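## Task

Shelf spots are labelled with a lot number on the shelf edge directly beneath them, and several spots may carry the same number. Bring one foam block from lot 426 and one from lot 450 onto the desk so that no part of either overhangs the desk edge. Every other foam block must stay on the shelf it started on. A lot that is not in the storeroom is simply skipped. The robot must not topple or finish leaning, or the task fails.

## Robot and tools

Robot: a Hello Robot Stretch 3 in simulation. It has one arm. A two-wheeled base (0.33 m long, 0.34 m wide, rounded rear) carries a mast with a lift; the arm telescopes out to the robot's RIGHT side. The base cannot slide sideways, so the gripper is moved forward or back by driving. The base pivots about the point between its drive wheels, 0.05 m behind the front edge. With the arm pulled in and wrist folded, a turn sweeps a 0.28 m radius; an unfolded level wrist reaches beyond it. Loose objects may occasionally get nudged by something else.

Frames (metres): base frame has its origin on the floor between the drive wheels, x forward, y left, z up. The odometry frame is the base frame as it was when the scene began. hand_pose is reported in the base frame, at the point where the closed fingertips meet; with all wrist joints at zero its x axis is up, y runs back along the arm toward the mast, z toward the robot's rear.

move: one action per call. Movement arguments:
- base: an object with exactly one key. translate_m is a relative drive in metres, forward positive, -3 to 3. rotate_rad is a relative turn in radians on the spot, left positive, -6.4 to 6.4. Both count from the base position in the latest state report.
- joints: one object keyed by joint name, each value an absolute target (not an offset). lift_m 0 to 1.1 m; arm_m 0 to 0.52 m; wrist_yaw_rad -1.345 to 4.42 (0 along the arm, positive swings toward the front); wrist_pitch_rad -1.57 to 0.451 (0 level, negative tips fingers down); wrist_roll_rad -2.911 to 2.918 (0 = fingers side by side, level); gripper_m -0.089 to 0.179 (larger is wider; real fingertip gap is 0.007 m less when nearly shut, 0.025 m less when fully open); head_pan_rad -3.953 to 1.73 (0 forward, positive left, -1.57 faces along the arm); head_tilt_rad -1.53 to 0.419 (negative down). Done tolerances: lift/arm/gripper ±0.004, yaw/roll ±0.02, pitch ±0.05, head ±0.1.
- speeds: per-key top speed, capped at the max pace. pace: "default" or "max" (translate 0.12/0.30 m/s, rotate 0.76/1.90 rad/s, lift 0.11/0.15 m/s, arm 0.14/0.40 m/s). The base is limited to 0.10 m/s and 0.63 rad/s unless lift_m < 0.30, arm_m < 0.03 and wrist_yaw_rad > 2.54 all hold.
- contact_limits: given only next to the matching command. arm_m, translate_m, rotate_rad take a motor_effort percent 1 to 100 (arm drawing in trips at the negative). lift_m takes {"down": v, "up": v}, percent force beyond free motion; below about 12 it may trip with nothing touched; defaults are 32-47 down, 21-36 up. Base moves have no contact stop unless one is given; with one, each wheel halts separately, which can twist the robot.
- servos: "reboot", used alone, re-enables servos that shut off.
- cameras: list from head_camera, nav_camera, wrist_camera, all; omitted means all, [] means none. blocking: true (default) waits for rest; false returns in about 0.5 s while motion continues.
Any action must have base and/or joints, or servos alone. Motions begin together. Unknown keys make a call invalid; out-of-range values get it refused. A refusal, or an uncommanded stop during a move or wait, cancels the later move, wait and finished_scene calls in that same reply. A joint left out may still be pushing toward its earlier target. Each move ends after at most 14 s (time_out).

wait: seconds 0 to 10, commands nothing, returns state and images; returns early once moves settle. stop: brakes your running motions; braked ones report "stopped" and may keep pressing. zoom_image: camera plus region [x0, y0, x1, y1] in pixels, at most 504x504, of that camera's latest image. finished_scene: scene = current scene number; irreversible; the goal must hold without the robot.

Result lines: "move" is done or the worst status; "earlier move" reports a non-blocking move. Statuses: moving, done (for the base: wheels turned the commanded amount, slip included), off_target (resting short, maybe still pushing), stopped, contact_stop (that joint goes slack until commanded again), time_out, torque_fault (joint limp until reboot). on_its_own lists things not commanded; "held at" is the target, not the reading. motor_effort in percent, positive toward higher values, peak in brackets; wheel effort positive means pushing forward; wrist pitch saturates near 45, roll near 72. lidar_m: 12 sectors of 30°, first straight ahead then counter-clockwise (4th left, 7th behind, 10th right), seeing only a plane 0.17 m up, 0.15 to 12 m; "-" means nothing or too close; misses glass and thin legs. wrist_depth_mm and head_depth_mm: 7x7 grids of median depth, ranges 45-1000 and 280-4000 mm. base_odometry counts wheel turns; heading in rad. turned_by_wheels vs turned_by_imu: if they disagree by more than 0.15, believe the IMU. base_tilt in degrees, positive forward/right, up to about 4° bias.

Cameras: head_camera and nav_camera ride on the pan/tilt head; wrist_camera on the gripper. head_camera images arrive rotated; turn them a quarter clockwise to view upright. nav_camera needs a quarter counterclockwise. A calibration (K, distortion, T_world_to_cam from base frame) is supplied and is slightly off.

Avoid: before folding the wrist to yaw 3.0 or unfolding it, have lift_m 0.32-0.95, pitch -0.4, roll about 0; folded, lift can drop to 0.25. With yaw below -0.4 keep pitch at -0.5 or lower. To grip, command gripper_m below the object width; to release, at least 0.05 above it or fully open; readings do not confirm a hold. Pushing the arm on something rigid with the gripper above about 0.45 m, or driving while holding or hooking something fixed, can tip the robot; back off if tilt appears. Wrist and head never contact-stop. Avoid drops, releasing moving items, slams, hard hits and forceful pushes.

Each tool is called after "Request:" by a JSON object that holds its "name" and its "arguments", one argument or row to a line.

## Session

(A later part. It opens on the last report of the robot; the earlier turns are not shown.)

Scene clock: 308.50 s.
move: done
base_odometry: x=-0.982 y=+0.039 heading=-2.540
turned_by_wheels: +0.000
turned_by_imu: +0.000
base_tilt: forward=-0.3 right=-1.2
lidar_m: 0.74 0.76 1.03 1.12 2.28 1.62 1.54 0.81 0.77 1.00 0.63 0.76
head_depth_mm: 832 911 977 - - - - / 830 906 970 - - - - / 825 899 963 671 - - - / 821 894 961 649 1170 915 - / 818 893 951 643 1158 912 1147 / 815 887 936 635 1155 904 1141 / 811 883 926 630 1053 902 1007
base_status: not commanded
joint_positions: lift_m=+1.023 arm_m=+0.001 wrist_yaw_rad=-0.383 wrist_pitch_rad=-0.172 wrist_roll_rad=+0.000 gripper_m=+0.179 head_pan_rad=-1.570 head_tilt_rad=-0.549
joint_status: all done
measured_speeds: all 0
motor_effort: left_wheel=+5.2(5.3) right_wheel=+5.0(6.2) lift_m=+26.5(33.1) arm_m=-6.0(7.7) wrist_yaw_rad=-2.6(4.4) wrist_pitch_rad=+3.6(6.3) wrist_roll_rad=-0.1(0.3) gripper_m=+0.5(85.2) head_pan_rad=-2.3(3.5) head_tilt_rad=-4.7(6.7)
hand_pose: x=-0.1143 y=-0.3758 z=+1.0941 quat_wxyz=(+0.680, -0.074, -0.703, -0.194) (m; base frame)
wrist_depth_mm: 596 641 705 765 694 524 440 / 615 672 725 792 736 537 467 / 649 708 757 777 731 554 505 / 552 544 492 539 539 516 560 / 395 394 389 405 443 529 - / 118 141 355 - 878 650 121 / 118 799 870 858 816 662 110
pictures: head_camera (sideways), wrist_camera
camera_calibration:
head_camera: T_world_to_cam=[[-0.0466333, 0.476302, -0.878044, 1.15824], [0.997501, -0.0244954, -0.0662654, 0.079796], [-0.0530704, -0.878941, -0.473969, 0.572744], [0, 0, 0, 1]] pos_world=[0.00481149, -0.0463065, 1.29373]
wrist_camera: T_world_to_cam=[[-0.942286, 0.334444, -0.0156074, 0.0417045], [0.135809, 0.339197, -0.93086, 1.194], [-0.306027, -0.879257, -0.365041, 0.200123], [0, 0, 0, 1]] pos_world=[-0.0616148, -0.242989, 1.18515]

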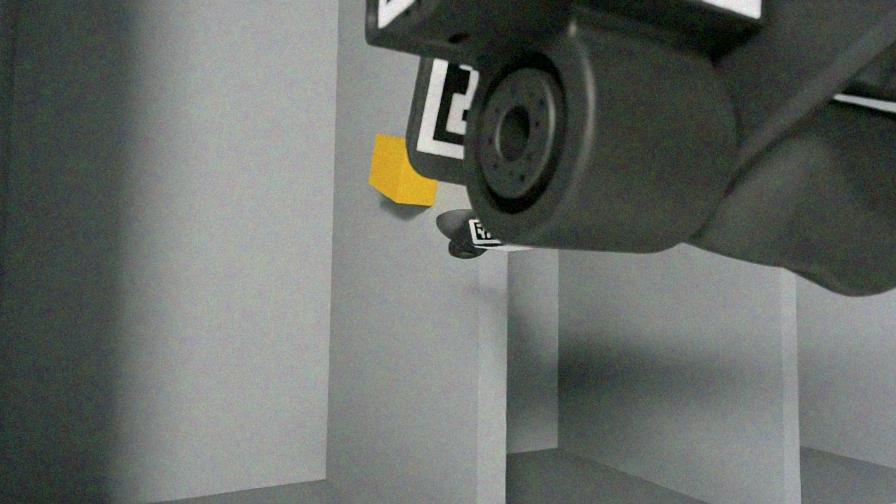

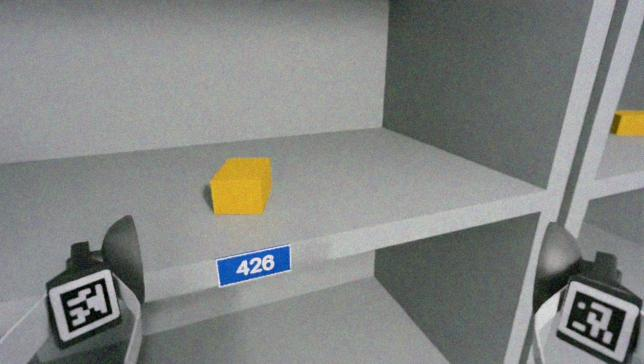

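Request:
{"name": "move", "arguments": {
  "base": {"translate_m": 0.012},
  "joints": {"arm_m": 0.318},
  "speeds": {"arm_m": 0.2},
  "contact_limits": {"arm_m": 30},
  "cameras": ["wrist_camera", "head_camera"]
}}

Scene clock: 379.47 s.
move: done
base_odometry: x=-0.992 y=+0.033 heading=-2.540
turned_by_wheels: +0.000
turned_by_imu: +0.000
base_tilt: forward=-0.4 right=-1.2
lidar_m: 0.72 0.75 1.02 1.11 2.29 1.63 1.55 0.82 0.78 1.00 0.62 0.75
head_depth_mm: 832 899 - 668 1201 932 1192 / 829 881 410 657 1189 924 1188 / 823 874 381 619 1174 902 1153 / 821 885 419 613 1172 914 1179 / 817 893 951 642 1164 913 1144 / 813 885 938 634 1155 907 1138 / 810 872 918 628 1016 882 966
base_status: done
joint_positions: lift_m=+1.023 arm_m=+0.318 wrist_yaw_rad=-0.383 wrist_pitch_rad=-0.172 wrist_roll_rad=+0.000 gripper_m=+0.179 head_pan_rad=-1.570 head_tilt_rad=-0.550
joint_status: all done
measured_speeds: all 0
motor_effort: left_wheel=+5.7(9.6) right_wheel=+4.8(9.1) lift_m=+29.1(29.8) arm_m=+12.4(14.7) wrist_yaw_rad=-2.1(4.4) wrist_pitch_rad=+3.6(3.8) wrist_roll_rad=+0.1(0.4) gripper_m=+0.5(1.2) head_pan_rad=-2.4(3.3) head_tilt_rad=-4.1(5.5)
contact_limits: arm_m 30 (drawing in: default 31, maximum 55; extending or still: default 39, maximum 69)
hand_pose: x=-0.1144 y=-0.6932 z=+1.0941 quat_wxyz=(+0.680, -0.074, -0.703, -0.194) (m; base frame)
wrist_depth_mm: 346 372 407 444 490 518 415 / 360 390 422 467 522 542 421 / 375 408 444 490 555 552 429 / 393 425 467 498 534 516 435 / 390 387 389 386 383 385 385 / 118 142 302 316 302 288 121 / 119 241 248 - 247 238 110
pictures: head_camera (sideways), wrist_camera
camera_calibration:
head_camera: T_world_to_cam=[[-0.0466337, 0.477023, -0.877653, 1.15772], [0.997501, -0.0244411, -0.0662861, 0.0798229], [-0.0530708, -0.878551, -0.474691, 0.573684], [0, 0, 0, 1]] pos_world=[0.00481148, -0.0462998, 1.29369]
wrist_camera: T_world_to_cam=[[-0.942182, 0.334738, -0.0156075, 0.148003], [0.135915, 0.339155, -0.93086, 1.30165], [-0.306301, -0.879161, -0.365041, -0.0789349], [0, 0, 0, 1]] pos_world=[-0.0616452, -0.560399, 1.18515]

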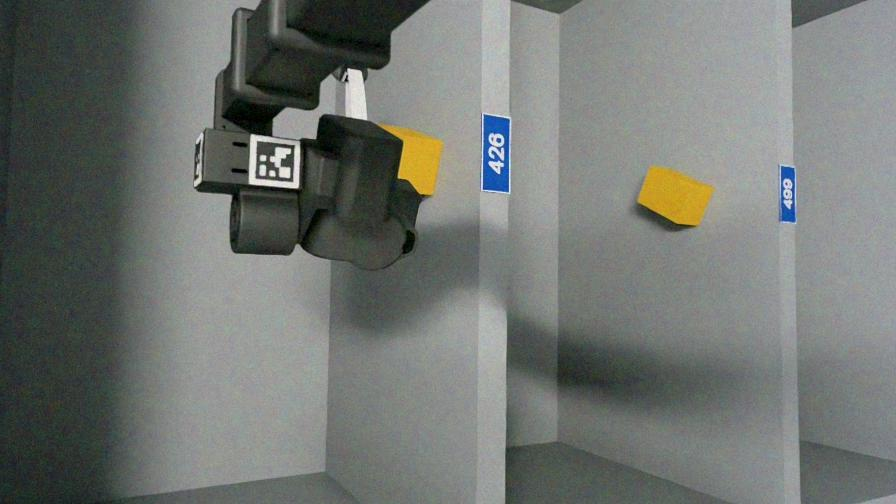

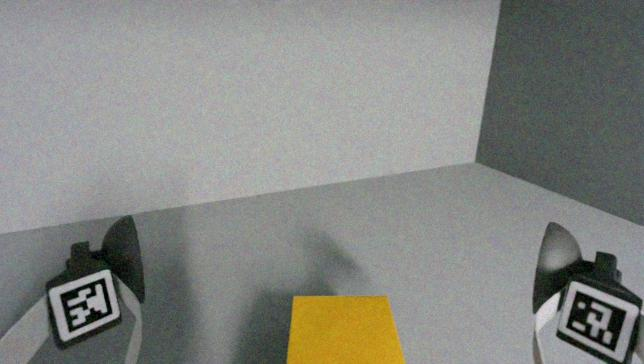

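Request:
{"name": "move", "arguments": {
  "joints": {"lift_m": 0.95},
  "speeds": {"lift_m": 0.04},
  "contact_limits": {"lift_m": {"down": 14}},
  "cameras": ["wrist_camera"]
}}

Scene clock: 395.80 s.
move: done
base_odometry: x=-0.992 y=+0.033 heading=-2.540
turned_by_wheels: +0.000
turned_by_imu: +0.000
base_tilt: forward=-0.4 right=-1.2
lidar_m: 0.73 0.74 1.02 1.11 2.30 1.63 1.55 0.82 0.77 1.00 0.62 0.75
head_depth_mm: 832 911 972 340 1109 905 1200 / 829 902 954 376 1185 926 1192 / 825 899 428 416 1177 900 1158 / 819 894 946 457 1169 915 1175 / 817 890 947 641 1163 910 1145 / 815 887 939 634 1151 904 1137 / 810 872 919 629 1013 880 966
base_status: not commanded
joint_positions: lift_m=+0.950 arm_m=+0.318 wrist_yaw_rad=-0.383 wrist_pitch_rad=-0.172 wrist_roll_rad=+0.000 gripper_m=+0.179 head_pan_rad=-1.570 head_tilt_rad=-0.550
joint_status: all done
measured_speeds: all 0
motor_effort: left_wheel=+5.4(5.8) right_wheel=+5.0(6.4) lift_m=+24.4(28.0) arm_m=+12.8(13.5) wrist_yaw_rad=-3.0(4.0) wrist_pitch_rad=+3.6(3.7) wrist_roll_rad=+0.1(0.4) gripper_m=+0.2(1.2) head_pan_rad=-2.8(3.0) head_tilt_rad=-3.3(4.1)
contact_limits: arm_m 30 (drawing in: default 31, maximum 55; extending or still: default 39, maximum 69); lift_m down 14 (down: maximum 72; up: maximum 65)
hand_pose: x=-0.1144 y=-0.6932 z=+1.0211 quat_wxyz=(+0.680, -0.074, -0.703, -0.194) (m; base frame)
wrist_depth_mm: 344 372 404 446 493 524 413 / 363 388 422 471 521 541 422 / 377 404 436 474 522 512 422 / 335 333 332 358 331 328 327 / 242 227 240 - 238 238 237 / 118 141 187 - - 186 121 / 118 149 154 - 143 153 110
pictures: wrist_camera
camera_calibration:
wrist_camera: T_world_to_cam=[[-0.942182, 0.334738, -0.0156075, 0.146863], [0.135915, 0.339155, -0.93086, 1.23369], [-0.306301, -0.879161, -0.365041, -0.105584], [0, 0, 0, 1]] pos_world=[-0.0616452, -0.560399, 1.11215]

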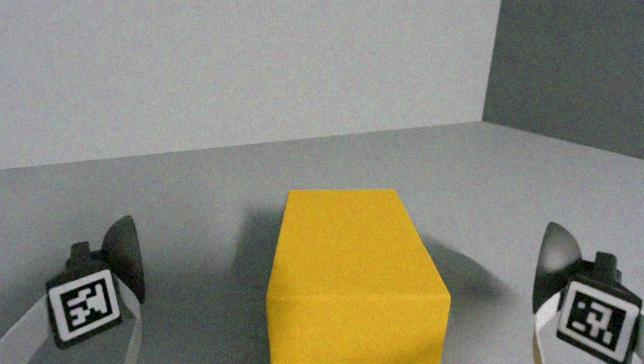

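Request:
{"name": "move", "arguments": {
  "joints": {"gripper_m": 0.045},
  "cameras": ["wrist_camera"]
}}

Request:
{"name": "move", "arguments": {
  "joints": {"lift_m": 1.015},
  "speeds": {"lift_m": 0.05},
  "cameras": ["wrist_camera"]
}}

Scene clock: 404.07 s.
move: done
base_odometry: x=-0.992 y=+0.033 heading=-2.540
turned_by_wheels: +0.000
turned_by_imu: +0.000
base_tilt: forward=-0.3 right=-1.1
lidar_m: 0.72 0.75 1.02 1.11 2.30 1.62 1.55 0.82 0.78 1.00 0.62 0.75
head_depth_mm: 833 909 975 340 1111 905 1193 / 829 901 958 376 1183 930 1189 / 823 900 428 415 1177 901 1157 / 821 896 947 457 1166 915 1174 / 818 891 949 640 1159 910 1143 / 811 887 937 635 1151 908 1137 / 810 871 917 628 1013 880 965
base_status: not commanded
joint_positions: lift_m=+0.950 arm_m=+0.318 wrist_yaw_rad=-0.384 wrist_pitch_rad=-0.172 wrist_roll_rad=+0.000 gripper_m=+0.046 head_pan_rad=-1.570 head_tilt_rad=-0.550
joint_status: all done
measured_speeds: all 0
motor_effort: left_wheel=+5.2(5.8) right_wheel=+5.2(6.3) lift_m=+29.3(30.1) arm_m=+12.1(13.0) wrist_yaw_rad=-2.3(4.0) wrist_pitch_rad=+3.7(3.8) wrist_roll_rad=-0.2(0.3) gripper_m=-12.2(84.8) head_pan_rad=-2.1(2.9) head_tilt_rad=-1.3(2.7)
contact_limits: arm_m 30 (drawing in: default 31, maximum 55; extending or still: default 39, maximum 69); lift_m down 14 (down: maximum 72; up: maximum 65)
hand_pose: x=-0.1144 y=-0.6932 z=+1.0211 quat_wxyz=(+0.680, -0.074, -0.703, -0.194) (m; base frame)
wrist_depth_mm: 345 373 406 446 490 525 411 / 362 389 425 467 520 534 422 / 375 405 435 482 525 510 425 / 334 331 334 359 330 327 329 / 240 239 156 - 150 237 237 / 188 188 127 - 129 178 186 / 154 122 144 - 143 120 153
pictures: wrist_camera
camera_calibration:
wrist_camera: T_world_to_cam=[[-0.942138, 0.334861, -0.0156076, 0.146921], [0.135959, 0.339137, -0.93086, 1.23369], [-0.306416, -0.879121, -0.365041, -0.105567], [0, 0, 0, 1]] pos_world=[-0.0616579, -0.560393, 1.11215]

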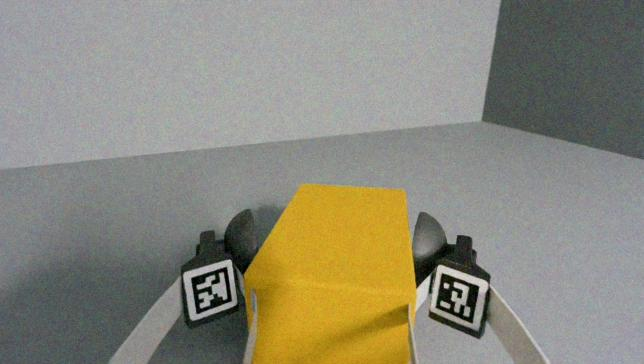

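Scene clock: 405.90 s.
move: done
base_odometry: x=-0.992 y=+0.033 heading=-2.540
turned_by_wheels: +0.000
turned_by_imu: +0.000
base_tilt: forward=-0.4 right=-1.3
lidar_m: 0.72 0.74 1.01 1.11 2.30 1.63 1.55 0.82 0.78 1.00 0.62 0.75
head_depth_mm: 833 908 290 633 1192 934 1195 / 827 881 404 661 1187 925 1187 / 826 875 388 608 1177 899 1157 / 820 885 421 612 1172 916 1174 / 817 889 948 640 1158 911 1145 / 814 885 935 634 1151 904 1135 / 809 870 918 628 1015 879 968
base_status: not commanded
joint_positions: lift_m=+1.015 arm_m=+0.318 wrist_yaw_rad=-0.384 wrist_pitch_rad=-0.172 wrist_roll_rad=+0.000 gripper_m=+0.045 head_pan_rad=-1.570 head_tilt_rad=-0.550
joint_status: all done
measured_speeds: all 0
motor_effort: left_wheel=+3.4(5.8) right_wheel=+4.6(6.1) lift_m=+29.8(31.6) arm_m=+3.0(13.0) wrist_yaw_rad=-2.1(3.9) wrist_pitch_rad=+3.7(3.8) wrist_roll_rad=-0.2(0.4) gripper_m=-7.9(12.6) head_pan_rad=-2.2(2.7) head_tilt_rad=-1.8(2.8)
contact_limits: arm_m 30 (drawing in: default 31, maximum 55; extending or still: default 39, maximum 69)
hand_pose: x=-0.1146 y=-0.6931 z=+1.0861 quat_wxyz=(+0.680, -0.075, -0.703, -0.195) (m; base frame)
wrist_depth_mm: 346 372 404 443 491 514 409 / 360 387 426 467 521 540 419 / 375 406 445 494 553 554 425 / 391 427 459 509 509 509 435 / 371 373 156 - 152 369 367 / 291 291 130 - 127 276 287 / 240 104 222 - 221 221 237
pictures: wrist_camera
camera_calibration:
wrist_camera: T_world_to_cam=[[-0.941833, 0.335718, -0.0156074, 0.148343], [0.136268, 0.339013, -0.93086, 1.29415], [-0.307216, -0.878842, -0.365041, -0.0817369], [0, 0, 0, 1]] pos_world=[-0.0617466, -0.560368, 1.17715]

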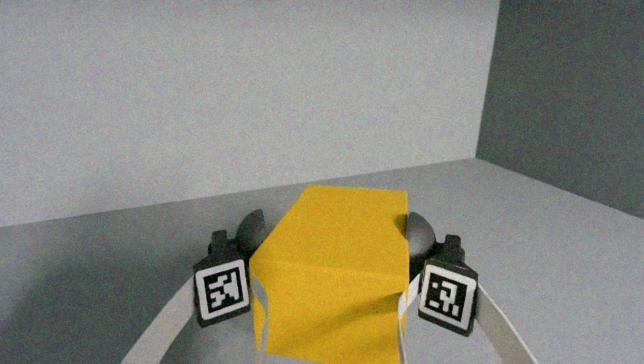

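Request:
{"name": "move", "arguments": {
  "joints": {"arm_m": 0.0},
  "speeds": {"arm_m": 0.12},
  "cameras": ["wrist_camera"]
}}

Scene clock: 451.17 s.
move: done
base_odometry: x=-0.992 y=+0.033 heading=-2.540
turned_by_wheels: +0.000
turned_by_imu: +0.000
base_tilt: forward=-0.2 right=-1.3
lidar_m: 0.72 0.74 1.02 1.11 2.30 1.63 1.55 0.82 0.78 1.00 0.62 0.75
head_depth_mm: 833 910 974 - - - - / 828 903 969 749 - - - / 825 902 966 733 - - - / 822 896 959 647 1170 914 - / 818 889 949 642 1159 911 1144 / 811 887 939 635 1150 907 1137 / 810 870 915 628 1019 880 968
base_status: not commanded
joint_positions: lift_m=+1.015 arm_m=+0.001 wrist_yaw_rad=-0.384 wrist_pitch_rad=-0.172 wrist_roll_rad=+0.000 gripper_m=+0.045 head_pan_rad=-1.570 head_tilt_rad=-0.550
joint_status: all done
measured_speeds: all 0
motor_effort: left_wheel=+3.9(3.9) right_wheel=+5.1(5.6) lift_m=+29.4(30.2) arm_m=-12.0(14.4) wrist_yaw_rad=-1.8(3.1) wrist_pitch_rad=+3.7(3.7) wrist_roll_rad=+0.0(0.3) gripper_m=-8.0(8.8) head_pan_rad=-1.6(2.6) head_tilt_rad=+0.4(1.6)
hand_pose: x=-0.1146 y=-0.3757 z=+1.0861 quat_wxyz=(+0.680, -0.075, -0.703, -0.195) (m; base frame)
wrist_depth_mm: 603 636 696 745 720 542 449 / 622 672 732 783 739 556 473 / 645 684 757 749 742 568 503 / 522 522 522 564 513 515 554 / 376 377 157 - 152 573 - / 307 321 131 - 127 588 987 / 763 104 779 - 794 626 847
pictures: wrist_camera
camera_calibration:
wrist_camera: T_world_to_cam=[[-0.941833, 0.335718, -0.0156075, 0.0417751], [0.136268, 0.339013, -0.93086, 1.18653], [-0.307216, -0.878842, -0.365041, 0.197236], [0, 0, 0, 1]] pos_world=[-0.0617466, -0.242935, 1.17715]

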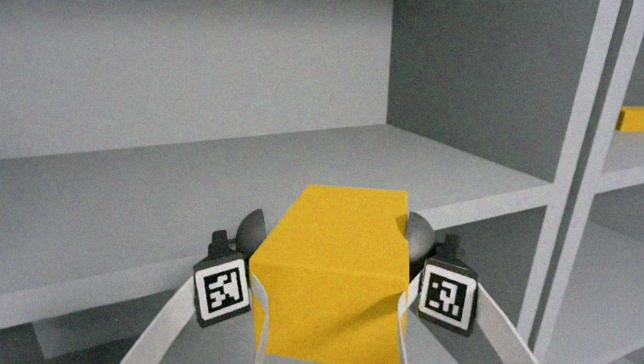

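Request:
{"name": "move", "arguments": {
  "joints": {"lift_m": 0.8, "wrist_yaw_rad": 1.497},
  "speeds": {"wrist_yaw_rad": 1.0},
  "cameras": ["wrist_camera"]
}}

Request:
{"name": "move", "arguments": {
  "base": {"rotate_rad": 1.175},
  "cameras": []
}}

Request:
{"name": "move", "arguments": {
  "base": {"translate_m": 0.427},
  "cameras": []
}}

Request:
{"name": "move", "arguments": {
  "base": {"rotate_rad": 2.024},
  "joints": {"head_pan_rad": -1.57, "head_tilt_rad": -0.62},
  "cameras": ["head_camera", "wrist_camera"]
}}

Scene clock: 473.17 s.
move: done
base_odometry: x=-0.992 y=+0.033 heading=-2.540
turned_by_wheels: +0.000
turned_by_imu: +0.000
base_tilt: forward=-0.5 right=-1.2
lidar_m: 0.72 0.74 1.02 1.11 2.30 1.63 1.55 0.82 0.78 1.00 0.62 0.75
head_depth_mm: 829 908 976 669 1198 933 1197 / 830 907 970 663 1189 927 1192 / 826 898 964 654 1179 901 1181 / 820 894 957 648 1169 916 1174 / 819 894 950 642 1162 910 1143 / 811 886 938 635 1156 905 1139 / 812 874 917 629 1013 880 965
base_status: not commanded
joint_positions: lift_m=+0.800 arm_m=+0.001 wrist_yaw_rad=+1.494 wrist_pitch_rad=-0.172 wrist_roll_rad=+0.000 gripper_m=+0.045 head_pan_rad=-1.570 head_tilt_rad=-0.550
joint_status: all done
measured_speeds: all 0
motor_effort: left_wheel=+3.4(3.9) right_wheel=+5.2(6.1) lift_m=+24.4(26.8) arm_m=-11.2(12.4) wrist_yaw_rad=+1.4(5.0) wrist_pitch_rad=+3.6(3.7) wrist_roll_rad=-0.3(0.3) gripper_m=-8.1(8.8) head_pan_rad=-1.3(2.1) head_tilt_rad=+1.9(2.4)
hand_pose: x=+0.2262 y=-0.1647 z=+0.8711 quat_wxyz=(+0.559, +0.523, -0.475, +0.434) (m; base frame)
wrist_depth_mm: 575 580 584 595 629 641 653 / 606 611 618 631 664 679 693 / 639 644 660 664 703 710 728 / 676 684 691 690 746 767 774 / 709 718 157 - 152 807 837 / 758 753 131 - 127 853 897 / 798 113 824 - 919 921 934
pictures: wrist_camera
camera_calibration:
wrist_camera: T_world_to_cam=[[-0.0346906, -0.999276, -0.0156078, -0.136462], [-0.364362, 0.0271883, -0.93086, 0.930312], [0.930611, -0.0266053, -0.365042, 0.269249], [0, 0, 0, 1]] pos_world=[0.08367, -0.154494, 0.962148]

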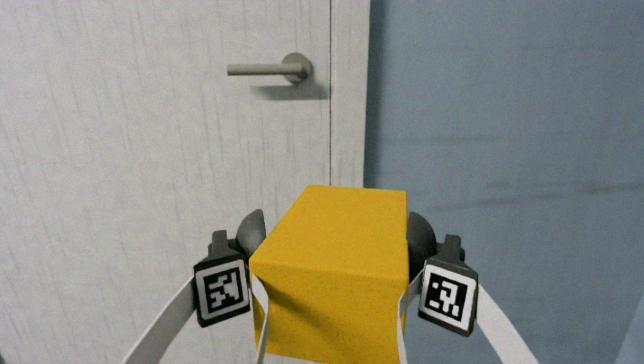

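Scene clock: 476.13 s.
move: done
base_odometry: x=-0.992 y=+0.033 heading=-1.365
turned_by_wheels: +1.175
turned_by_imu: +1.156
base_tilt: forward=-0.3 right=-1.2
lidar_m: 1.11 3.74 2.05 1.59 1.57 0.78 0.85 0.88 0.62 0.74 0.72 0.77
head_depth_mm: 778 865 978 1122 1317 1491 1307 / 737 815 913 1038 1198 1409 1297 / 699 764 855 966 1104 1288 1289 / 666 728 806 902 1025 1176 1272 / 610 666 736 821 922 1059 1204 / 588 644 703 763 866 981 1125 / 567 612 667 726 812 912 1042
base_status: done
joint_positions: lift_m=+0.800 arm_m=+0.001 wrist_yaw_rad=+1.494 wrist_pitch_rad=-0.172 wrist_roll_rad=+0.000 gripper_m=+0.045 head_pan_rad=-1.570 head_tilt_rad=-0.550
joint_status: not commanded
measured_speeds: all 0
motor_effort: left_wheel=-9.3(11.9) right_wheel=+8.2(13.1) lift_m=+28.9(29.2) arm_m=-12.3(13.0) wrist_yaw_rad=+1.7(3.3) wrist_pitch_rad=+3.6(3.8) wrist_roll_rad=-0.1(0.3) gripper_m=-8.4(8.7) head_pan_rad=-1.8(2.1) head_tilt_rad=+2.0(3.1)
hand_pose: x=+0.2262 y=-0.1646 z=+0.8711 quat_wxyz=(+0.559, +0.523, -0.475, +0.434) (m; base frame)
wrist_depth_mm: - - - - 785 580 461 / - - - - 825 587 478 / - - - - 808 604 483 / - - - - 818 626 492 / - - 159 - 152 644 503 / - - 131 - 127 614 514 / - 113 - - 883 611 532
pictures: none
No camera images: "cameras" was empty.

Scene clock: 481.53 s.
move: done
base_odometry: x=-0.905 y=-0.385 heading=-1.365
turned_by_wheels: +0.000
turned_by_imu: +0.000
base_tilt: forward=-0.4 right=-1.2
lidar_m: 0.71 0.70 2.30 1.76 1.75 1.23 1.19 0.94 0.72 0.55 0.54 0.56
head_depth_mm: 553 616 693 780 919 1166 1288 / 524 578 648 729 850 1011 1203 / 497 546 607 685 783 916 1071 / 473 519 572 640 727 839 977 / 451 492 541 600 676 772 899 / 432 469 512 566 633 715 823 / 414 447 487 536 594 667 759
base_status: done
joint_positions: lift_m=+0.800 arm_m=+0.001 wrist_yaw_rad=+1.494 wrist_pitch_rad=-0.172 wrist_roll_rad=+0.000 gripper_m=+0.045 head_pan_rad=-1.570 head_tilt_rad=-0.550
joint_status: not commanded
measured_speeds: all 0
motor_effort: left_wheel=+5.5(9.4) right_wheel=+5.5(13.6) lift_m=+27.6(30.0) arm_m=-11.5(12.8) wrist_yaw_rad=+2.1(3.2) wrist_pitch_rad=+3.6(3.8) wrist_roll_rad=-0.1(0.3) gripper_m=-8.5(8.8) head_pan_rad=-1.2(2.1) head_tilt_rad=+3.5(4.1)
hand_pose: x=+0.2262 y=-0.1646 z=+0.8711 quat_wxyz=(+0.559, +0.523, -0.475, +0.434) (m; base frame)
wrist_depth_mm: - - - 787 539 404 296 / - - - 842 551 414 302 / - - - 876 571 426 316 / 685 675 668 756 578 444 326 / 548 685 159 - 152 447 335 / - 705 131 - 127 397 341 / - 113 - - 606 399 355
pictures: none
No camera images: "cameras" was empty.

Scene clock: 485.83 s.
move: done
base_odometry: x=-0.905 y=-0.385 heading=+0.658
turned_by_wheels: +2.024
turned_by_imu: +1.991
base_tilt: forward=-0.3 right=-1.2
lidar_m: 1.74 1.79 1.19 0.94 0.78 0.57 0.54 0.56 0.79 0.70 2.50 1.81
head_depth_mm: 1572 1539 1502 1111 862 1401 1252 / 2301 2237 1643 1097 855 1498 1245 / 2869 3146 1629 1088 849 1402 1209 / 2866 3150 1602 1084 842 1433 1177 / 2867 3158 1577 1067 834 1459 1220 / 2855 3161 3347 1054 830 1459 1222 / 2860 3159 3327 2390 889 1451 1219
base_status: done
joint_positions: lift_m=+0.800 arm_m=+0.001 wrist_yaw_rad=+1.494 wrist_pitch_rad=-0.172 wrist_roll_rad=+0.000 gripper_m=+0.045 head_pan_rad=-1.570 head_tilt_rad=-0.620
joint_status: all done
measured_speeds: all 0
motor_effort: left_wheel=-8.4(12.9) right_wheel=+9.3(12.6) lift_m=+25.7(27.8) arm_m=-12.6(12.9) wrist_yaw_rad=+1.2(3.2) wrist_pitch_rad=+3.6(3.7) wrist_roll_rad=+0.0(0.3) gripper_m=-8.2(8.9) head_pan_rad=-1.2(2.9) head_tilt_rad=-5.5(6.5)
hand_pose: x=+0.2262 y=-0.1646 z=+0.8711 quat_wxyz=(+0.559, +0.523, -0.475, +0.434) (m; base frame)
wrist_depth_mm: - - - - - - - / - - - - - - - / - - - - - - - / - - - - - - - / - - 159 - 153 - - / - - 131 - 127 - - / - 113 - - - - -
pictures: head_camera (sideways), wrist_camera
camera_calibration:
head_camera: T_world_to_cam=[[-0.0466784, 0.537142, -0.842199, 1.11149], [0.997498, -0.0197503, -0.0678823, 0.0818949], [-0.0530962, -0.84326, -0.534877, 0.651993], [0, 0, 0, 1]] pos_world=[0.00481101, -0.0456114, 1.29039]
wrist_camera: T_world_to_cam=[[-0.0343729, -0.999287, -0.0156074, -0.136458], [-0.36437, 0.0270721, -0.930861, 0.930295], [0.93062, -0.0263095, -0.365041, 0.269292], [0, 0, 0, 1]] pos_world=[0.0836728, -0.15446, 0.962148]

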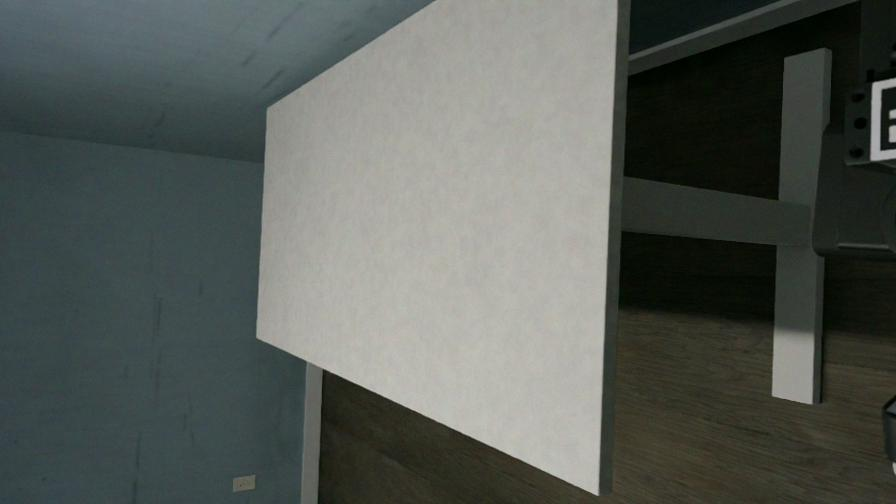

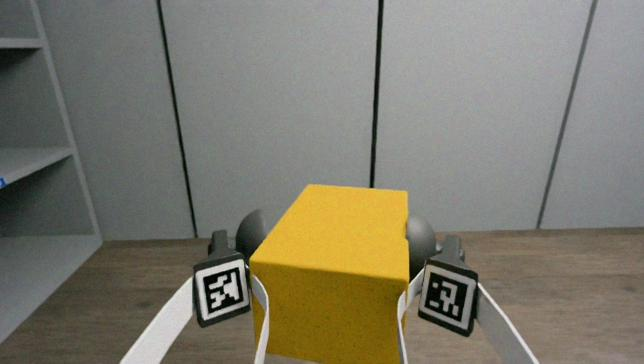

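Request:
{"name": "move", "arguments": {
  "joints": {"wrist_yaw_rad": 0.0, "arm_m": 0.4},
  "speeds": {"wrist_yaw_rad": 1.0, "arm_m": 0.2},
  "contact_limits": {"arm_m": 30},
  "cameras": ["head_camera", "wrist_camera"]
}}

Request:
{"name": "move", "arguments": {
  "joints": {"lift_m": 0.71},
  "cameras": []
}}

Request:
{"name": "move", "arguments": {
  "joints": {"lift_m": 0.678},
  "speeds": {"lift_m": 0.03},
  "contact_limits": {"lift_m": {"down": 12}},
  "cameras": ["wrist_camera"]
}}

Scene clock: 507.10 s.
move: done
base_odometry: x=-0.905 y=-0.385 heading=+0.658
turned_by_wheels: +0.000
turned_by_imu: +0.000
base_tilt: forward=-0.2 right=-1.2
lidar_m: 1.73 1.79 1.18 0.94 0.78 0.56 0.54 0.56 0.79 0.70 2.50 1.81
head_depth_mm: 1568 1543 1494 1113 861 326 - / 2313 2240 1647 1055 390 336 1191 / 2870 3127 1622 565 818 1404 1234 / 2855 3158 1600 661 813 1434 1208 / 2869 3163 1581 1067 835 1465 1223 / 2857 3135 3340 1059 830 1457 1219 / 2864 3167 3343 2373 889 1451 1215
base_status: not commanded
joint_positions: lift_m=+0.800 arm_m=+0.400 wrist_yaw_rad=+0.003 wrist_pitch_rad=-0.172 wrist_roll_rad=+0.000 gripper_m=+0.045 head_pan_rad=-1.570 head_tilt_rad=-0.620
joint_status: all done
measured_speeds: all 0
motor_effort: left_wheel=-8.1(9.0) right_wheel=+9.1(10.1) lift_m=+24.8(25.4) arm_m=+12.3(14.9) wrist_yaw_rad=-2.3(6.3) wrist_pitch_rad=+3.7(3.7) wrist_roll_rad=-0.1(0.3) gripper_m=-8.4(8.6) head_pan_rad=-0.6(1.5) head_tilt_rad=-4.0(5.3)
contact_limits: arm_m 30 (drawing in: default 31, maximum 55; extending or still: default 39, maximum 69)
hand_pose: x=-0.0207 y=-0.7933 z=+0.8711 quat_wxyz=(+0.705, +0.062, -0.704, -0.060) (m; base frame)
wrist_depth_mm: - - - - - - 732 / - - - - - - 728 / - - - - - 987 727 / - - 665 718 657 658 652 / - 513 156 - 152 476 478 / - 378 131 - 127 359 373 / 312 104 288 - 288 289 309
pictures: head_camera (sideways), wrist_camera
camera_calibration:
head_camera: T_world_to_cam=[[-0.0466787, 0.537142, -0.842199, 1.11149], [0.997498, -0.0197499, -0.0678823, 0.0818949], [-0.0530958, -0.84326, -0.534876, 0.651993], [0, 0, 0, 1]] pos_world=[0.00481103, -0.0456114, 1.29039]
wrist_camera: T_world_to_cam=[[-0.998866, -0.0449819, -0.0156077, -0.03617], [-0.00190862, 0.36537, -0.93086, 1.13322], [0.0475745, -0.929775, -0.365041, -0.252448], [0, 0, 0, 1]] pos_world=[-0.021956, -0.650389, 0.962147]

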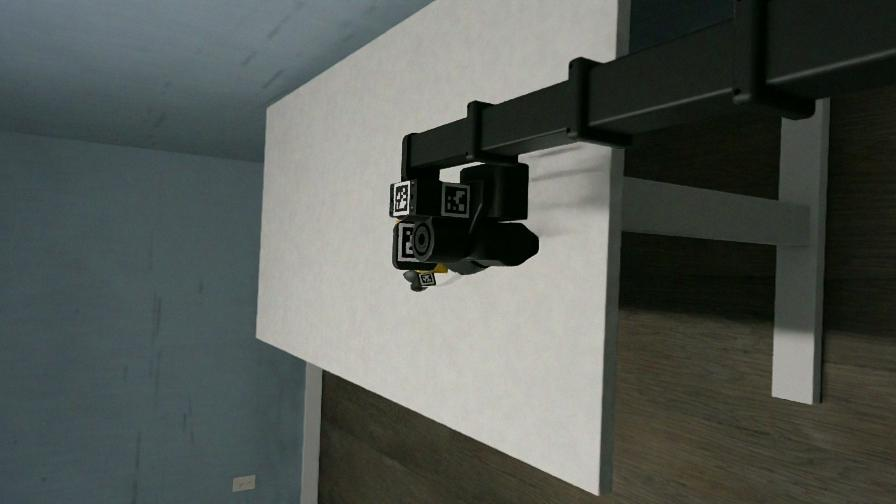

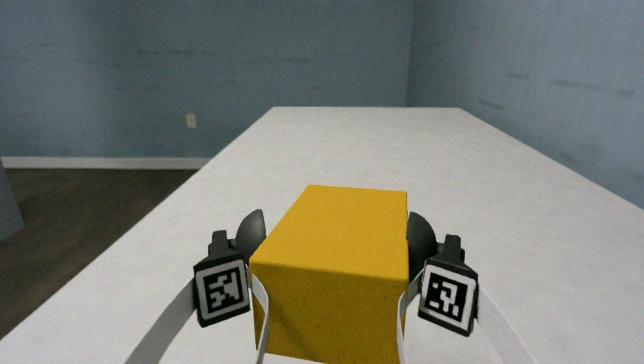

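Scene clock: 508.77 s.
move: done
base_odometry: x=-0.905 y=-0.385 heading=+0.658
turned_by_wheels: +0.000
turned_by_imu: +0.000
base_tilt: forward=-0.3 right=-1.1
lidar_m: 1.74 1.80 1.19 0.94 0.78 0.56 0.54 0.56 0.79 0.70 2.50 1.81
head_depth_mm: 1568 1545 1497 1111 862 1403 1226 / 2305 2246 1643 1102 825 419 355 / 2888 3123 1632 1086 613 1365 1232 / 2873 3171 1602 1071 673 1434 1209 / 2849 3147 1575 1067 837 1463 1225 / 2856 3165 3347 1056 828 1454 1220 / 2861 3141 3331 2364 888 1457 1215
base_status: not commanded
joint_positions: lift_m=+0.710 arm_m=+0.400 wrist_yaw_rad=+0.003 wrist_pitch_rad=-0.172 wrist_roll_rad=+0.000 gripper_m=+0.045 head_pan_rad=-1.570 head_tilt_rad=-0.620
joint_status: all done
measured_speeds: all 0
motor_effort: left_wheel=-8.2(8.8) right_wheel=+9.5(9.9) lift_m=+23.8(27.3) arm_m=+9.6(12.6) wrist_yaw_rad=-2.9(4.2) wrist_pitch_rad=+3.6(3.7) wrist_roll_rad=+0.1(0.3) gripper_m=-8.3(8.9) head_pan_rad=-0.8(1.4) head_tilt_rad=-3.4(5.1)
contact_limits: arm_m 30 (drawing in: default 31, maximum 55; extending or still: default 39, maximum 69)
hand_pose: x=-0.0207 y=-0.7933 z=+0.7811 quat_wxyz=(+0.705, +0.062, -0.704, -0.060) (m; base frame)
wrist_depth_mm: - - - - - - 732 / - - - - - - 721 / - - 677 677 670 667 656 / - 417 416 445 415 410 414 / 302 303 160 - 152 297 298 / 235 236 131 - 127 224 233 / 194 113 180 - 179 179 191
pictures: none
No camera images: "cameras" was empty.

Scene clock: 510.27 s.
move: done
base_odometry: x=-0.905 y=-0.385 heading=+0.658
turned_by_wheels: +0.000
turned_by_imu: +0.000
base_tilt: forward=-0.3 right=-1.2
lidar_m: 1.73 1.79 1.18 0.94 0.78 0.57 0.54 0.56 0.79 0.70 2.50 1.81
head_depth_mm: 1564 1538 1498 1111 861 1400 1248 / 2321 2246 1651 1103 853 485 381 / 2893 3100 1627 1087 631 1054 1213 / 2871 3172 1608 1082 665 1441 1201 / 2881 3126 1571 1069 835 1465 1220 / 2894 3167 3352 1056 828 1459 1219 / 2861 3145 3381 2364 889 1450 1213
base_status: not commanded
joint_positions: lift_m=+0.678 arm_m=+0.400 wrist_yaw_rad=+0.003 wrist_pitch_rad=-0.164 wrist_roll_rad=+0.000 gripper_m=+0.045 head_pan_rad=-1.570 head_tilt_rad=-0.620
joint_status: all done
measured_speeds: all 0
motor_effort: left_wheel=-7.9(8.6) right_wheel=+9.9(9.9) lift_m=+22.9(26.5) arm_m=+6.8(9.9) wrist_yaw_rad=-3.4(4.7) wrist_pitch_rad=+2.1(3.7) wrist_roll_rad=-0.3(0.3) gripper_m=-8.2(8.7) head_pan_rad=-0.8(1.1) head_tilt_rad=-4.1(4.5)
contact_limits: arm_m 30 (drawing in: default 31, maximum 55; extending or still: default 39, maximum 69); lift_m down 12 (down: maximum 72; up: maximum 65)
hand_pose: x=-0.0208 y=-0.7938 z=+0.7511 quat_wxyz=(+0.705, +0.059, -0.704, -0.057) (m; base frame)
wrist_depth_mm: - - - - - - 728 / - - - - - - 731 / - - 557 555 553 552 540 / 340 340 337 364 335 335 334 / 242 242 159 - 152 240 240 / 190 189 131 - 127 179 187 / 155 113 149 - 149 143 153
pictures: wrist_camera
camera_calibration:
wrist_camera: T_world_to_cam=[[-0.998871, -0.0449886, -0.0152694, -0.0383542], [-0.00184431, 0.357874, -0.933768, 1.01794], [0.0474734, -0.932685, -0.357553, -0.304687], [0, 0, 0, 1]] pos_world=[-0.021969, -0.650198, 0.840995]

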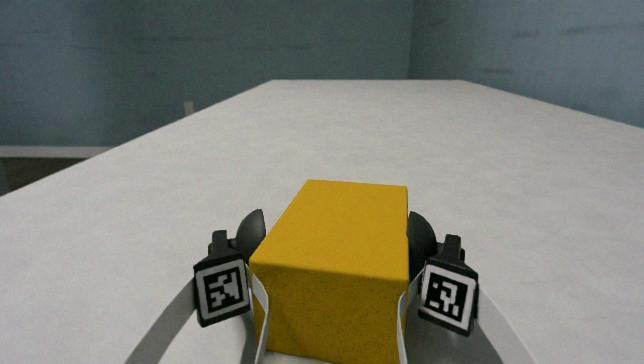

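Request:
{"name": "move", "arguments": {
  "joints": {"lift_m": 0.674},
  "speeds": {"lift_m": 0.03},
  "contact_limits": {"lift_m": {"down": 12}},
  "cameras": []
}}

Request:
{"name": "move", "arguments": {
  "joints": {"gripper_m": 0.179},
  "cameras": ["wrist_camera"]
}}

Request:
{"name": "move", "arguments": {
  "joints": {"lift_m": 0.79},
  "pace": "max",
  "cameras": ["wrist_camera"]
}}

Scene clock: 518.53 s.
move: done
base_odometry: x=-0.905 y=-0.385 heading=+0.658
turned_by_wheels: +0.000
turned_by_imu: +0.000
base_tilt: forward=-0.1 right=-1.2
lidar_m: 1.73 1.80 1.18 0.94 0.78 0.57 0.54 0.56 0.79 0.70 2.50 1.81
head_depth_mm: 1563 1540 1498 1113 862 1409 1249 / 2307 2238 1651 1100 856 489 385 / 2854 3156 1619 1089 632 1052 1214 / 2861 3129 1600 1075 667 1432 1208 / 2873 3160 1580 1068 836 1459 1222 / 2867 3158 3369 1060 829 1462 1225 / 2837 3122 3352 2370 890 1454 1213
base_status: not commanded
joint_positions: lift_m=+0.674 arm_m=+0.400 wrist_yaw_rad=+0.002 wrist_pitch_rad=-0.150 wrist_roll_rad=+0.000 gripper_m=+0.045 head_pan_rad=-1.570 head_tilt_rad=-0.620
joint_status: all done
measured_speeds: all 0
motor_effort: left_wheel=-7.7(8.5) right_wheel=+8.2(9.6) lift_m=+21.0(24.4) arm_m=+1.3(2.1) wrist_yaw_rad=-3.8(4.1) wrist_pitch_rad=-0.5(2.1) wrist_roll_rad=-0.1(0.3) gripper_m=-8.1(8.7) head_pan_rad=-0.6(1.0) head_tilt_rad=-3.4(3.6)
contact_limits: arm_m 30 (drawing in: default 31, maximum 55; extending or still: default 39, maximum 69); lift_m down 12 (down: maximum 72; up: maximum 65)
hand_pose: x=-0.0209 y=-0.7948 z=+0.7507 quat_wxyz=(+0.706, +0.054, -0.705, -0.052) (m; base frame)
wrist_depth_mm: - - - - - - 722 / - - - - - - 722 / - - 593 593 581 585 578 / 349 348 345 375 346 342 341 / 245 244 159 - 152 242 243 / 190 190 131 - 127 180 187 / 155 113 149 - 148 143 154
pictures: none
No camera images: "cameras" was empty.

Scene clock: 520.40 s.
move: done
base_odometry: x=-0.905 y=-0.385 heading=+0.658
turned_by_wheels: +0.000
turned_by_imu: +0.000
base_tilt: forward=-0.2 right=-1.2
lidar_m: 1.74 1.80 1.19 0.94 0.78 0.56 0.54 0.56 0.79 0.70 2.50 1.81
head_depth_mm: 1566 1540 1502 1109 861 1406 1249 / 2287 2247 1651 1097 853 490 385 / 2899 3121 1625 1089 633 1055 1218 / 2865 3162 1599 1076 668 1434 1209 / 2874 3152 1583 1068 834 1467 1224 / 2877 3171 3373 1058 829 1454 1217 / 2861 3134 3380 2353 888 1451 1219
base_status: not commanded
joint_positions: lift_m=+0.674 arm_m=+0.400 wrist_yaw_rad=+0.002 wrist_pitch_rad=-0.164 wrist_roll_rad=+0.000 gripper_m=+0.179 head_pan_rad=-1.570 head_tilt_rad=-0.620
joint_status: all done
measured_speeds: all 0
motor_effort: left_wheel=-8.1(8.2) right_wheel=+8.5(9.3) lift_m=+29.8(30.0) arm_m=-1.6(1.8) wrist_yaw_rad=-3.6(4.0) wrist_pitch_rad=+2.1(2.2) wrist_roll_rad=-0.3(0.4) gripper_m=+0.6(83.9) head_pan_rad=-0.8(1.1) head_tilt_rad=-3.1(4.0)
contact_limits: arm_m 30 (drawing in: default 31, maximum 55; extending or still: default 39, maximum 69); lift_m down 12 (down: maximum 72; up: maximum 65)
hand_pose: x=-0.0209 y=-0.7939 z=+0.7472 quat_wxyz=(+0.705, +0.059, -0.704, -0.057) (m; base frame)
wrist_depth_mm: - - - - - - 731 / - - - - - - 730 / - - 543 538 533 523 519 / 329 325 325 350 348 324 320 / 235 221 233 - 219 231 232 / 116 141 174 - 180 180 121 / 118 139 147 - 149 148 110
pictures: wrist_camera
camera_calibration:
wrist_camera: T_world_to_cam=[[-0.998886, -0.0446569, -0.015253, -0.0382482], [-0.00172282, 0.35752, -0.933904, 1.01413], [0.0471585, -0.932837, -0.357198, -0.306495], [0, 0, 0, 1]] pos_world=[-0.0220046, -0.650188, 0.837034]

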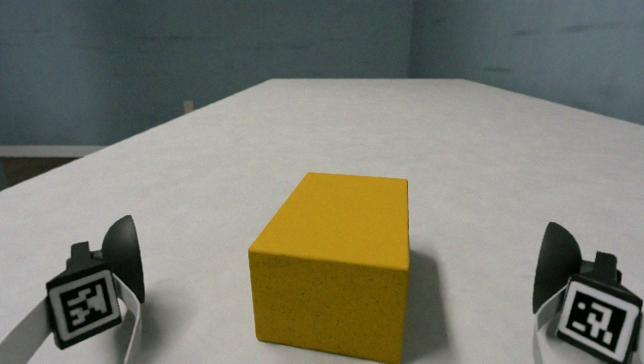

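Scene clock: 521.97 s.
move: done
base_odometry: x=-0.905 y=-0.385 heading=+0.658
turned_by_wheels: +0.000
turned_by_imu: +0.000
base_tilt: forward=-0.4 right=-1.2
lidar_m: 1.74 1.80 1.19 0.94 0.78 0.56 0.54 0.56 0.79 0.70 2.50 1.81
head_depth_mm: 1577 1530 1498 1110 861 358 293 / 2323 2245 1653 1095 412 348 1189 / 2881 3135 1623 575 816 1406 1233 / 2862 3174 1603 664 811 1435 1211 / 2862 3159 1576 1025 834 1465 1226 / 2860 3185 3345 1052 829 1459 1219 / 2848 3154 3329 2389 888 1454 1218
base_status: not commanded
joint_positions: lift_m=+0.790 arm_m=+0.400 wrist_yaw_rad=+0.002 wrist_pitch_rad=-0.165 wrist_roll_rad=+0.000 gripper_m=+0.179 head_pan_rad=-1.570 head_tilt_rad=-0.620
joint_status: all done
measured_speeds: all 0
motor_effort: left_wheel=-7.6(8.3) right_wheel=+9.2(9.2) lift_m=+29.2(33.7) arm_m=-4.8(4.8) wrist_yaw_rad=-3.0(3.9) wrist_pitch_rad=+2.2(2.3) wrist_roll_rad=+0.1(0.2) gripper_m=+0.2(1.1) head_pan_rad=+0.2(1.0) head_tilt_rad=-2.7(3.7)
contact_limits: arm_m 30 (drawing in: default 31, maximum 55; extending or still: default 39, maximum 69)
hand_pose: x=-0.0209 y=-0.7938 z=+0.8629 quat_wxyz=(+0.705, +0.059, -0.704, -0.058) (m; base frame)
wrist_depth_mm: - - - - - - 730 / - - - - - - 731 / - - - - - 979 719 / - - 660 652 651 653 654 / - 467 473 472 466 468 464 / 119 142 369 364 364 350 121 / 118 290 300 312 300 299 110
pictures: wrist_camera
camera_calibration:
wrist_camera: T_world_to_cam=[[-0.998886, -0.0446393, -0.0152994, -0.0364262], [-0.00172508, 0.358547, -0.93351, 1.12265], [0.0471568, -0.932444, -0.358224, -0.263893], [0, 0, 0, 1]] pos_world=[-0.0220046, -0.650215, 0.952919]

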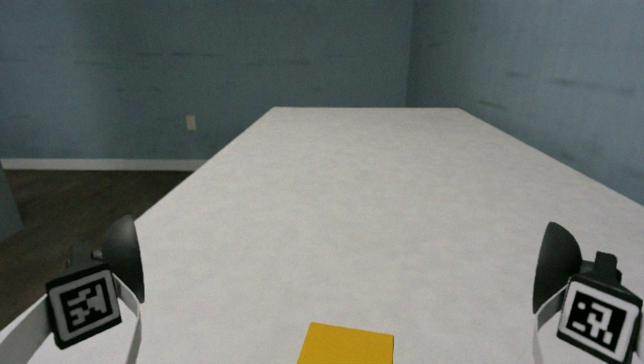

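Request:
{"name": "move", "arguments": {
  "joints": {"arm_m": 0.0, "gripper_m": 0.04, "wrist_pitch_rad": -0.4},
  "pace": "max",
  "cameras": []
}}

Request:
{"name": "move", "arguments": {
  "joints": {"wrist_yaw_rad": 3.0},
  "pace": "max",
  "cameras": ["head_camera"]
}}

Request:
{"name": "move", "arguments": {
  "base": {"translate_m": 1.03},
  "joints": {"lift_m": 0.285},
  "pace": "max",
  "cameras": []
}}

Request:
{"name": "move", "arguments": {
  "base": {"rotate_rad": -1.6},
  "pace": "max",
  "cameras": ["head_camera", "nav_camera"]
}}

Scene clock: 548.67 s.
move: done
base_odometry: x=-0.905 y=-0.385 heading=+0.658
turned_by_wheels: +0.000
turned_by_imu: +0.000
base_tilt: forward=-0.5 right=-1.1
lidar_m: 1.74 1.79 1.19 0.94 0.78 0.56 0.54 0.56 0.79 0.70 2.50 1.81
head_depth_mm: 1564 1532 1498 1111 862 1403 1251 / 2303 2230 1658 1099 856 1498 1243 / 2870 3118 1627 1089 850 1400 1212 / 2849 3137 1606 1082 843 1111 344 / 2864 3186 1575 1068 835 1467 1223 / 2840 3160 3347 1058 829 1457 1215 / 2854 3170 3361 2377 889 1455 1216
base_status: not commanded
joint_positions: lift_m=+0.790 arm_m=+0.001 wrist_yaw_rad=+0.002 wrist_pitch_rad=-0.414 wrist_roll_rad=+0.000 gripper_m=+0.040 head_pan_rad=-1.570 head_tilt_rad=-0.620
joint_status: all done
measured_speeds: all 0
motor_effort: left_wheel=-7.5(8.3) right_wheel=+8.4(9.3) lift_m=+24.1(29.3) arm_m=-11.4(14.3) wrist_yaw_rad=-3.5(4.1) wrist_pitch_rad=+2.1(4.0) wrist_roll_rad=-0.1(0.3) gripper_m=+0.7(83.8) head_pan_rad=-0.2(0.9) head_tilt_rad=-1.2(2.9)
hand_pose: x=-0.0210 y=-0.3705 z=+0.8036 quat_wxyz=(+0.693, +0.146, -0.691, -0.145) (m; base frame)
wrist_depth_mm: - - - 998 973 972 732 / - - 636 582 619 615 611 / - 466 467 455 453 448 448 / - - - - 540 397 388 / - - - - - - 730 / - - 128 - 130 - 721 / - - 939 939 845 936 724
pictures: none
No camera images: "cameras" was empty.

Scene clock: 550.47 s.
move: done
base_odometry: x=-0.905 y=-0.385 heading=+0.658
turned_by_wheels: +0.000
turned_by_imu: +0.000
base_tilt: forward=-0.4 right=-1.2
lidar_m: 1.73 1.80 1.19 0.94 0.78 0.57 0.54 0.56 0.79 0.70 2.50 1.81
head_depth_mm: 1571 1548 1498 1109 861 1404 1249 / 2303 2244 1654 1103 855 1497 1248 / 2888 3104 1633 1090 848 1405 1233 / 2870 3182 1601 1080 843 1434 1209 / 2867 3169 1583 1068 836 1469 1221 / 2868 3161 3359 1059 830 1455 1223 / 2873 3156 3376 2377 892 1449 1217
base_status: not commanded
joint_positions: lift_m=+0.790 arm_m=+0.001 wrist_yaw_rad=+2.997 wrist_pitch_rad=-0.414 wrist_roll_rad=+0.000 gripper_m=+0.040 head_pan_rad=-1.570 head_tilt_rad=-0.620
joint_status: all done
measured_speeds: all 0
motor_effort: left_wheel=-7.7(8.1) right_wheel=+8.6(9.5) lift_m=+26.1(26.2) arm_m=-4.5(10.9) wrist_yaw_rad=+2.3(7.6) wrist_pitch_rad=+2.1(2.2) wrist_roll_rad=+0.0(0.3) gripper_m=+0.5(0.8) head_pan_rad=-0.4(1.2) head_tilt_rad=-1.8(3.0)
hand_pose: x=+0.0112 y=+0.0770 z=+0.8036 quat_wxyz=(+0.195, +0.700, +0.095, +0.680) (m; base frame)
wrist_depth_mm: 788 138 - - - - - / 832 149 - - - - - / 830 162 - - - - - / 801 188 - - - - - / 801 999 202 - - - - / 784 - 128 - 130 - - / 782 971 264 998 954 984 -
pictures: head_camera (sideways)
camera_calibration:
head_camera: T_world_to_cam=[[-0.0466786, 0.537142, -0.842199, 1.11149], [0.997498, -0.0197501, -0.0678823, 0.0818949], [-0.053096, -0.84326, -0.534877, 0.651993], [0, 0, 0, 1]] pos_world=[0.00481102, -0.0456114, 1.29039]

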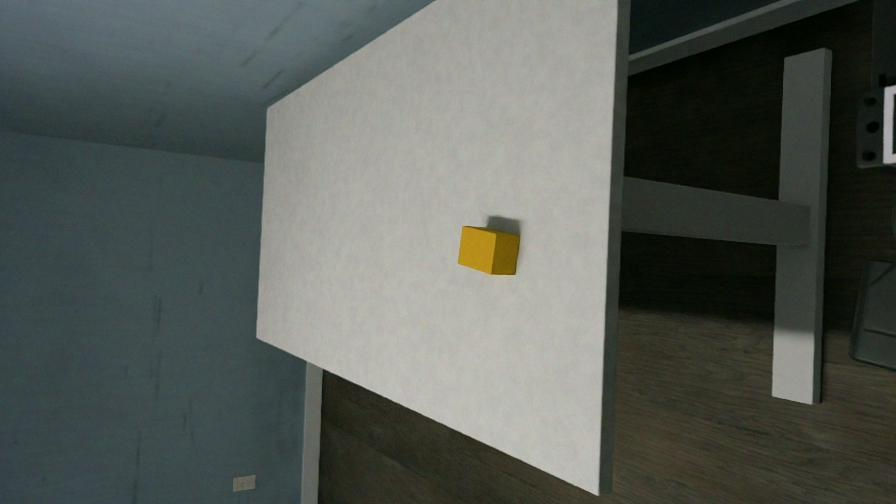

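Scene clock: 557.43 s.
move: done
base_odometry: x=-0.090 y=+0.245 heading=+0.658
turned_by_wheels: +0.000
turned_by_imu: +0.001
base_tilt: forward=-0.3 right=-1.3
lidar_m: 0.71 0.73 1.00 0.97 0.98 1.48 1.57 1.30 1.55 3.35 1.02 0.74
head_depth_mm: 2850 3185 3425 2516 1879 1502 1253 / 2856 3147 3430 2499 1868 1492 1240 / 2851 3139 3425 2470 1859 1489 1238 / 2865 3180 3385 2442 1840 1477 1233 / 2845 3157 3382 2424 1816 1468 1225 / 2864 3137 3382 2405 1812 1463 1221 / 2811 2979 2225 2176 1802 1456 1215
base_status: done
joint_positions: lift_m=+0.285 arm_m=+0.001 wrist_yaw_rad=+2.998 wrist_pitch_rad=-0.414 wrist_roll_rad=+0.000 gripper_m=+0.040 head_pan_rad=-1.570 head_tilt_rad=-0.620
joint_status: all done
measured_speeds: all 0
motor_effort: left_wheel=-0.4(11.6) right_wheel=+9.7(16.6) lift_m=+26.2(29.9) arm_m=+12.5(13.4) wrist_yaw_rad=+1.7(3.2) wrist_pitch_rad=+2.1(2.3) wrist_roll_rad=+0.1(0.5) gripper_m=-0.1(1.0) head_pan_rad=+0.2(0.8) head_tilt_rad=-1.4(2.4)
hand_pose: x=+0.0110 y=+0.0770 z=+0.2985 quat_wxyz=(+0.195, +0.700, +0.096, +0.680) (m; base frame)
wrist_depth_mm: - 139 - - - - 809 / - 149 - - - - 818 / 979 163 903 944 941 931 828 / 765 188 696 745 740 731 722 / 627 601 203 592 603 594 596 / 530 526 128 309 130 511 506 / 457 282 265 279 429 434 447
pictures: none
No camera images: "cameras" was empty.

Scene clock: 559.57 s.
move: done
base_odometry: x=-0.090 y=+0.245 heading=-0.942
turned_by_wheels: -1.600
turned_by_imu: -1.569
base_tilt: forward=-0.3 right=-1.2
lidar_m: 3.35 1.03 0.74 0.71 0.73 0.99 0.97 0.98 1.48 1.57 1.30 1.88
head_depth_mm: 1321 1449 1623 1864 1880 1500 1254 / 1310 1452 1624 1825 1876 1500 1245 / 1311 1439 1610 1840 1856 1493 1240 / 1307 1443 1617 1822 1842 1476 1237 / 1297 1440 1601 1826 1833 1465 1228 / 1316 1451 1630 1829 1817 1455 1222 / 1317 1448 1613 1819 1801 1452 1213
base_status: done
joint_positions: lift_m=+0.285 arm_m=+0.001 wrist_yaw_rad=+2.998 wrist_pitch_rad=-0.414 wrist_roll_rad=+0.000 gripper_m=+0.040 head_pan_rad=-1.570 head_tilt_rad=-0.620
joint_status: not commanded
measured_speeds: all 0
motor_effort: left_wheel=+4.6(14.9) right_wheel=-8.9(14.6) lift_m=+24.8(26.5) arm_m=+0.6(12.8) wrist_yaw_rad=+0.6(2.8) wrist_pitch_rad=+2.2(2.3) wrist_roll_rad=+0.0(0.3) gripper_m=+0.0(1.3) head_pan_rad=+0.3(0.9) head_tilt_rad=-1.1(1.6)
hand_pose: x=+0.0110 y=+0.0770 z=+0.2985 quat_wxyz=(+0.195, +0.700, +0.096, +0.680) (m; base frame)
wrist_depth_mm: 671 139 689 707 739 770 786 / 716 149 749 779 805 849 872 / 774 163 811 852 871 879 902 / 773 187 686 738 733 735 723 / 625 594 202 592 604 600 591 / 527 526 127 309 130 514 510 / 457 281 265 279 426 436 443
pictures: head_camera (sideways), nav_camera (sideways)
camera_calibration:
head_camera: T_world_to_cam=[[-0.0466788, 0.537142, -0.842199, 1.11149], [0.997498, -0.0197498, -0.0678823, 0.0818949], [-0.0530957, -0.84326, -0.534876, 0.651993], [0, 0, 0, 1]] pos_world=[0.00481103, -0.0456114, 1.29039]
nav_camera: T_world_to_cam=[[0.017454, -0.559423, 0.828699, -1.03526], [-0.99979, -0.0186607, 0.00846036, 0.0452632], [0.0107312, -0.828672, -0.559631, 0.681468], [0, 0, 0, 1]] pos_world=[0.0560102, -0.0135899, 1.23891]

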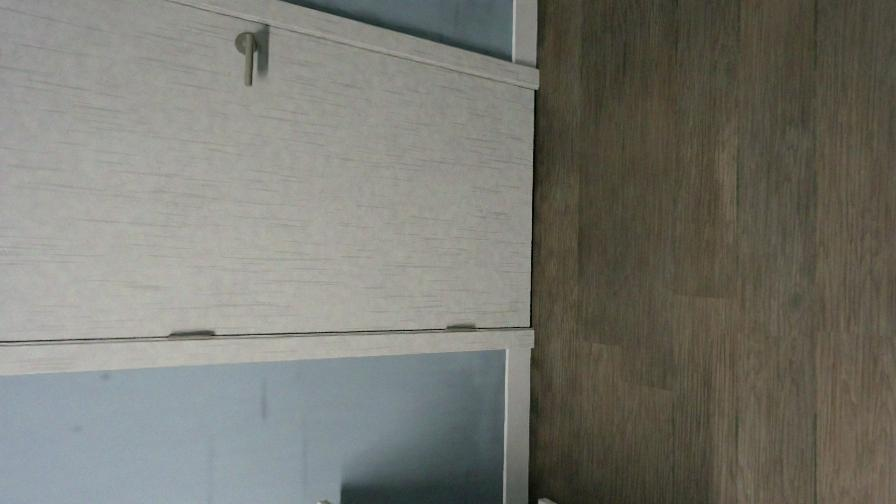

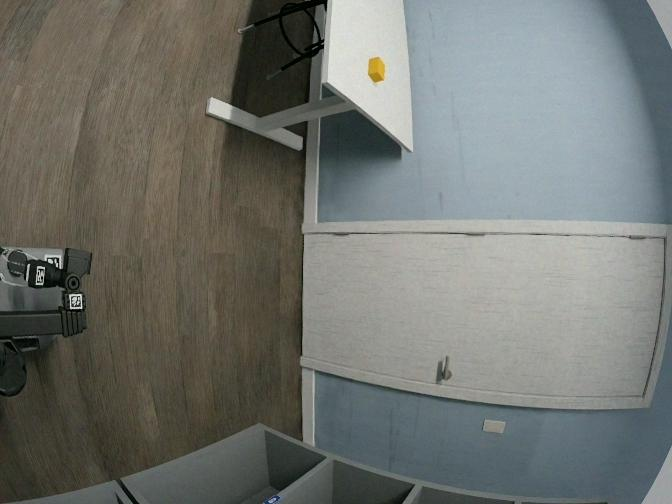

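Request:
{"name": "move", "arguments": {
  "base": {"translate_m": 2.85},
  "joints": {"head_pan_rad": 0.0, "head_tilt_rad": -0.35},
  "pace": "max",
  "cameras": ["head_camera"]
}}

Scene clock: 615.27 s.
move: done
base_odometry: x=+1.587 y=-2.060 heading=-0.942
turned_by_wheels: +0.000
turned_by_imu: +0.002
base_tilt: forward=-0.4 right=-1.4
lidar_m: 0.51 0.53 0.72 1.87 0.94 1.06 2.82 1.71 1.38 1.53 0.74 0.54
head_depth_mm: 411 434 460 489 524 563 605 / 410 432 458 488 521 559 603 / 408 431 456 486 520 557 600 / 406 429 454 483 516 553 597 / 405 427 453 482 514 551 595 / 404 426 452 480 512 549 592 / 403 425 450 478 510 547 589
base_status: done
joint_positions: lift_m=+0.285 arm_m=+0.001 wrist_yaw_rad=+2.998 wrist_pitch_rad=-0.414 wrist_roll_rad=+0.000 gripper_m=+0.040 head_pan_rad=+0.000 head_tilt_rad=-0.350
joint_status: all done
measured_speeds: all 0
motor_effort: left_wheel=-0.5(15.0) right_wheel=+5.7(12.8) lift_m=+24.3(29.7) arm_m=-9.6(12.9) wrist_yaw_rad=+1.8(2.9) wrist_pitch_rad=+2.2(2.3) wrist_roll_rad=-0.1(0.3) gripper_m=+0.6(1.0) head_pan_rad=-2.8(5.5) head_tilt_rad=-2.7(7.3)
hand_pose: x=+0.0110 y=+0.0770 z=+0.2985 quat_wxyz=(+0.195, +0.700, +0.096, +0.680) (m; base frame)
wrist_depth_mm: 737 139 - - - 816 578 / 776 148 - - - 845 589 / 840 163 916 947 919 823 594 / 768 187 695 740 738 727 590 / 623 600 203 593 605 600 572 / 529 528 128 309 130 514 508 / 462 281 263 278 428 434 441
pictures: head_camera (sideways)
camera_calibration:
head_camera: T_world_to_cam=[[-0.293313, -0.0462425, -0.954897, 1.26003], [0.0379706, 0.997478, -0.0599678, 0.0774668], [0.955262, -0.0538473, -0.290817, 0.328249], [0, 0, 0, 1]] pos_world=[0.0530781, -0.00132901, 1.30331]

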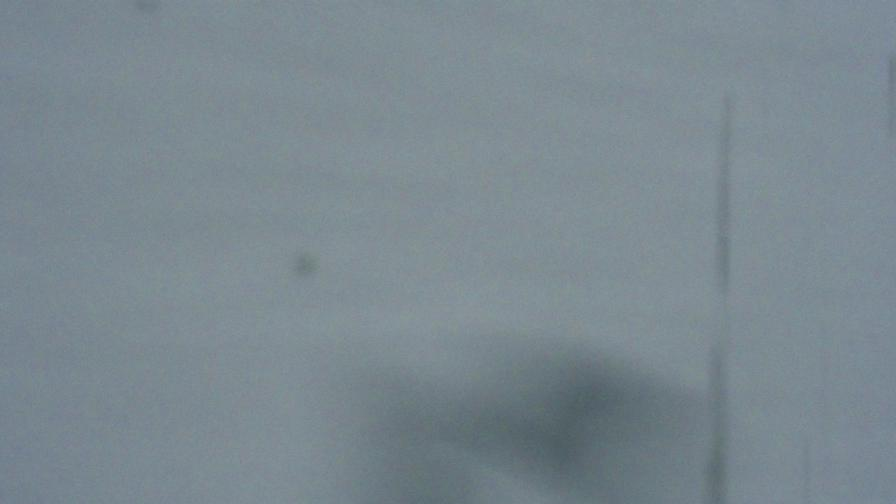

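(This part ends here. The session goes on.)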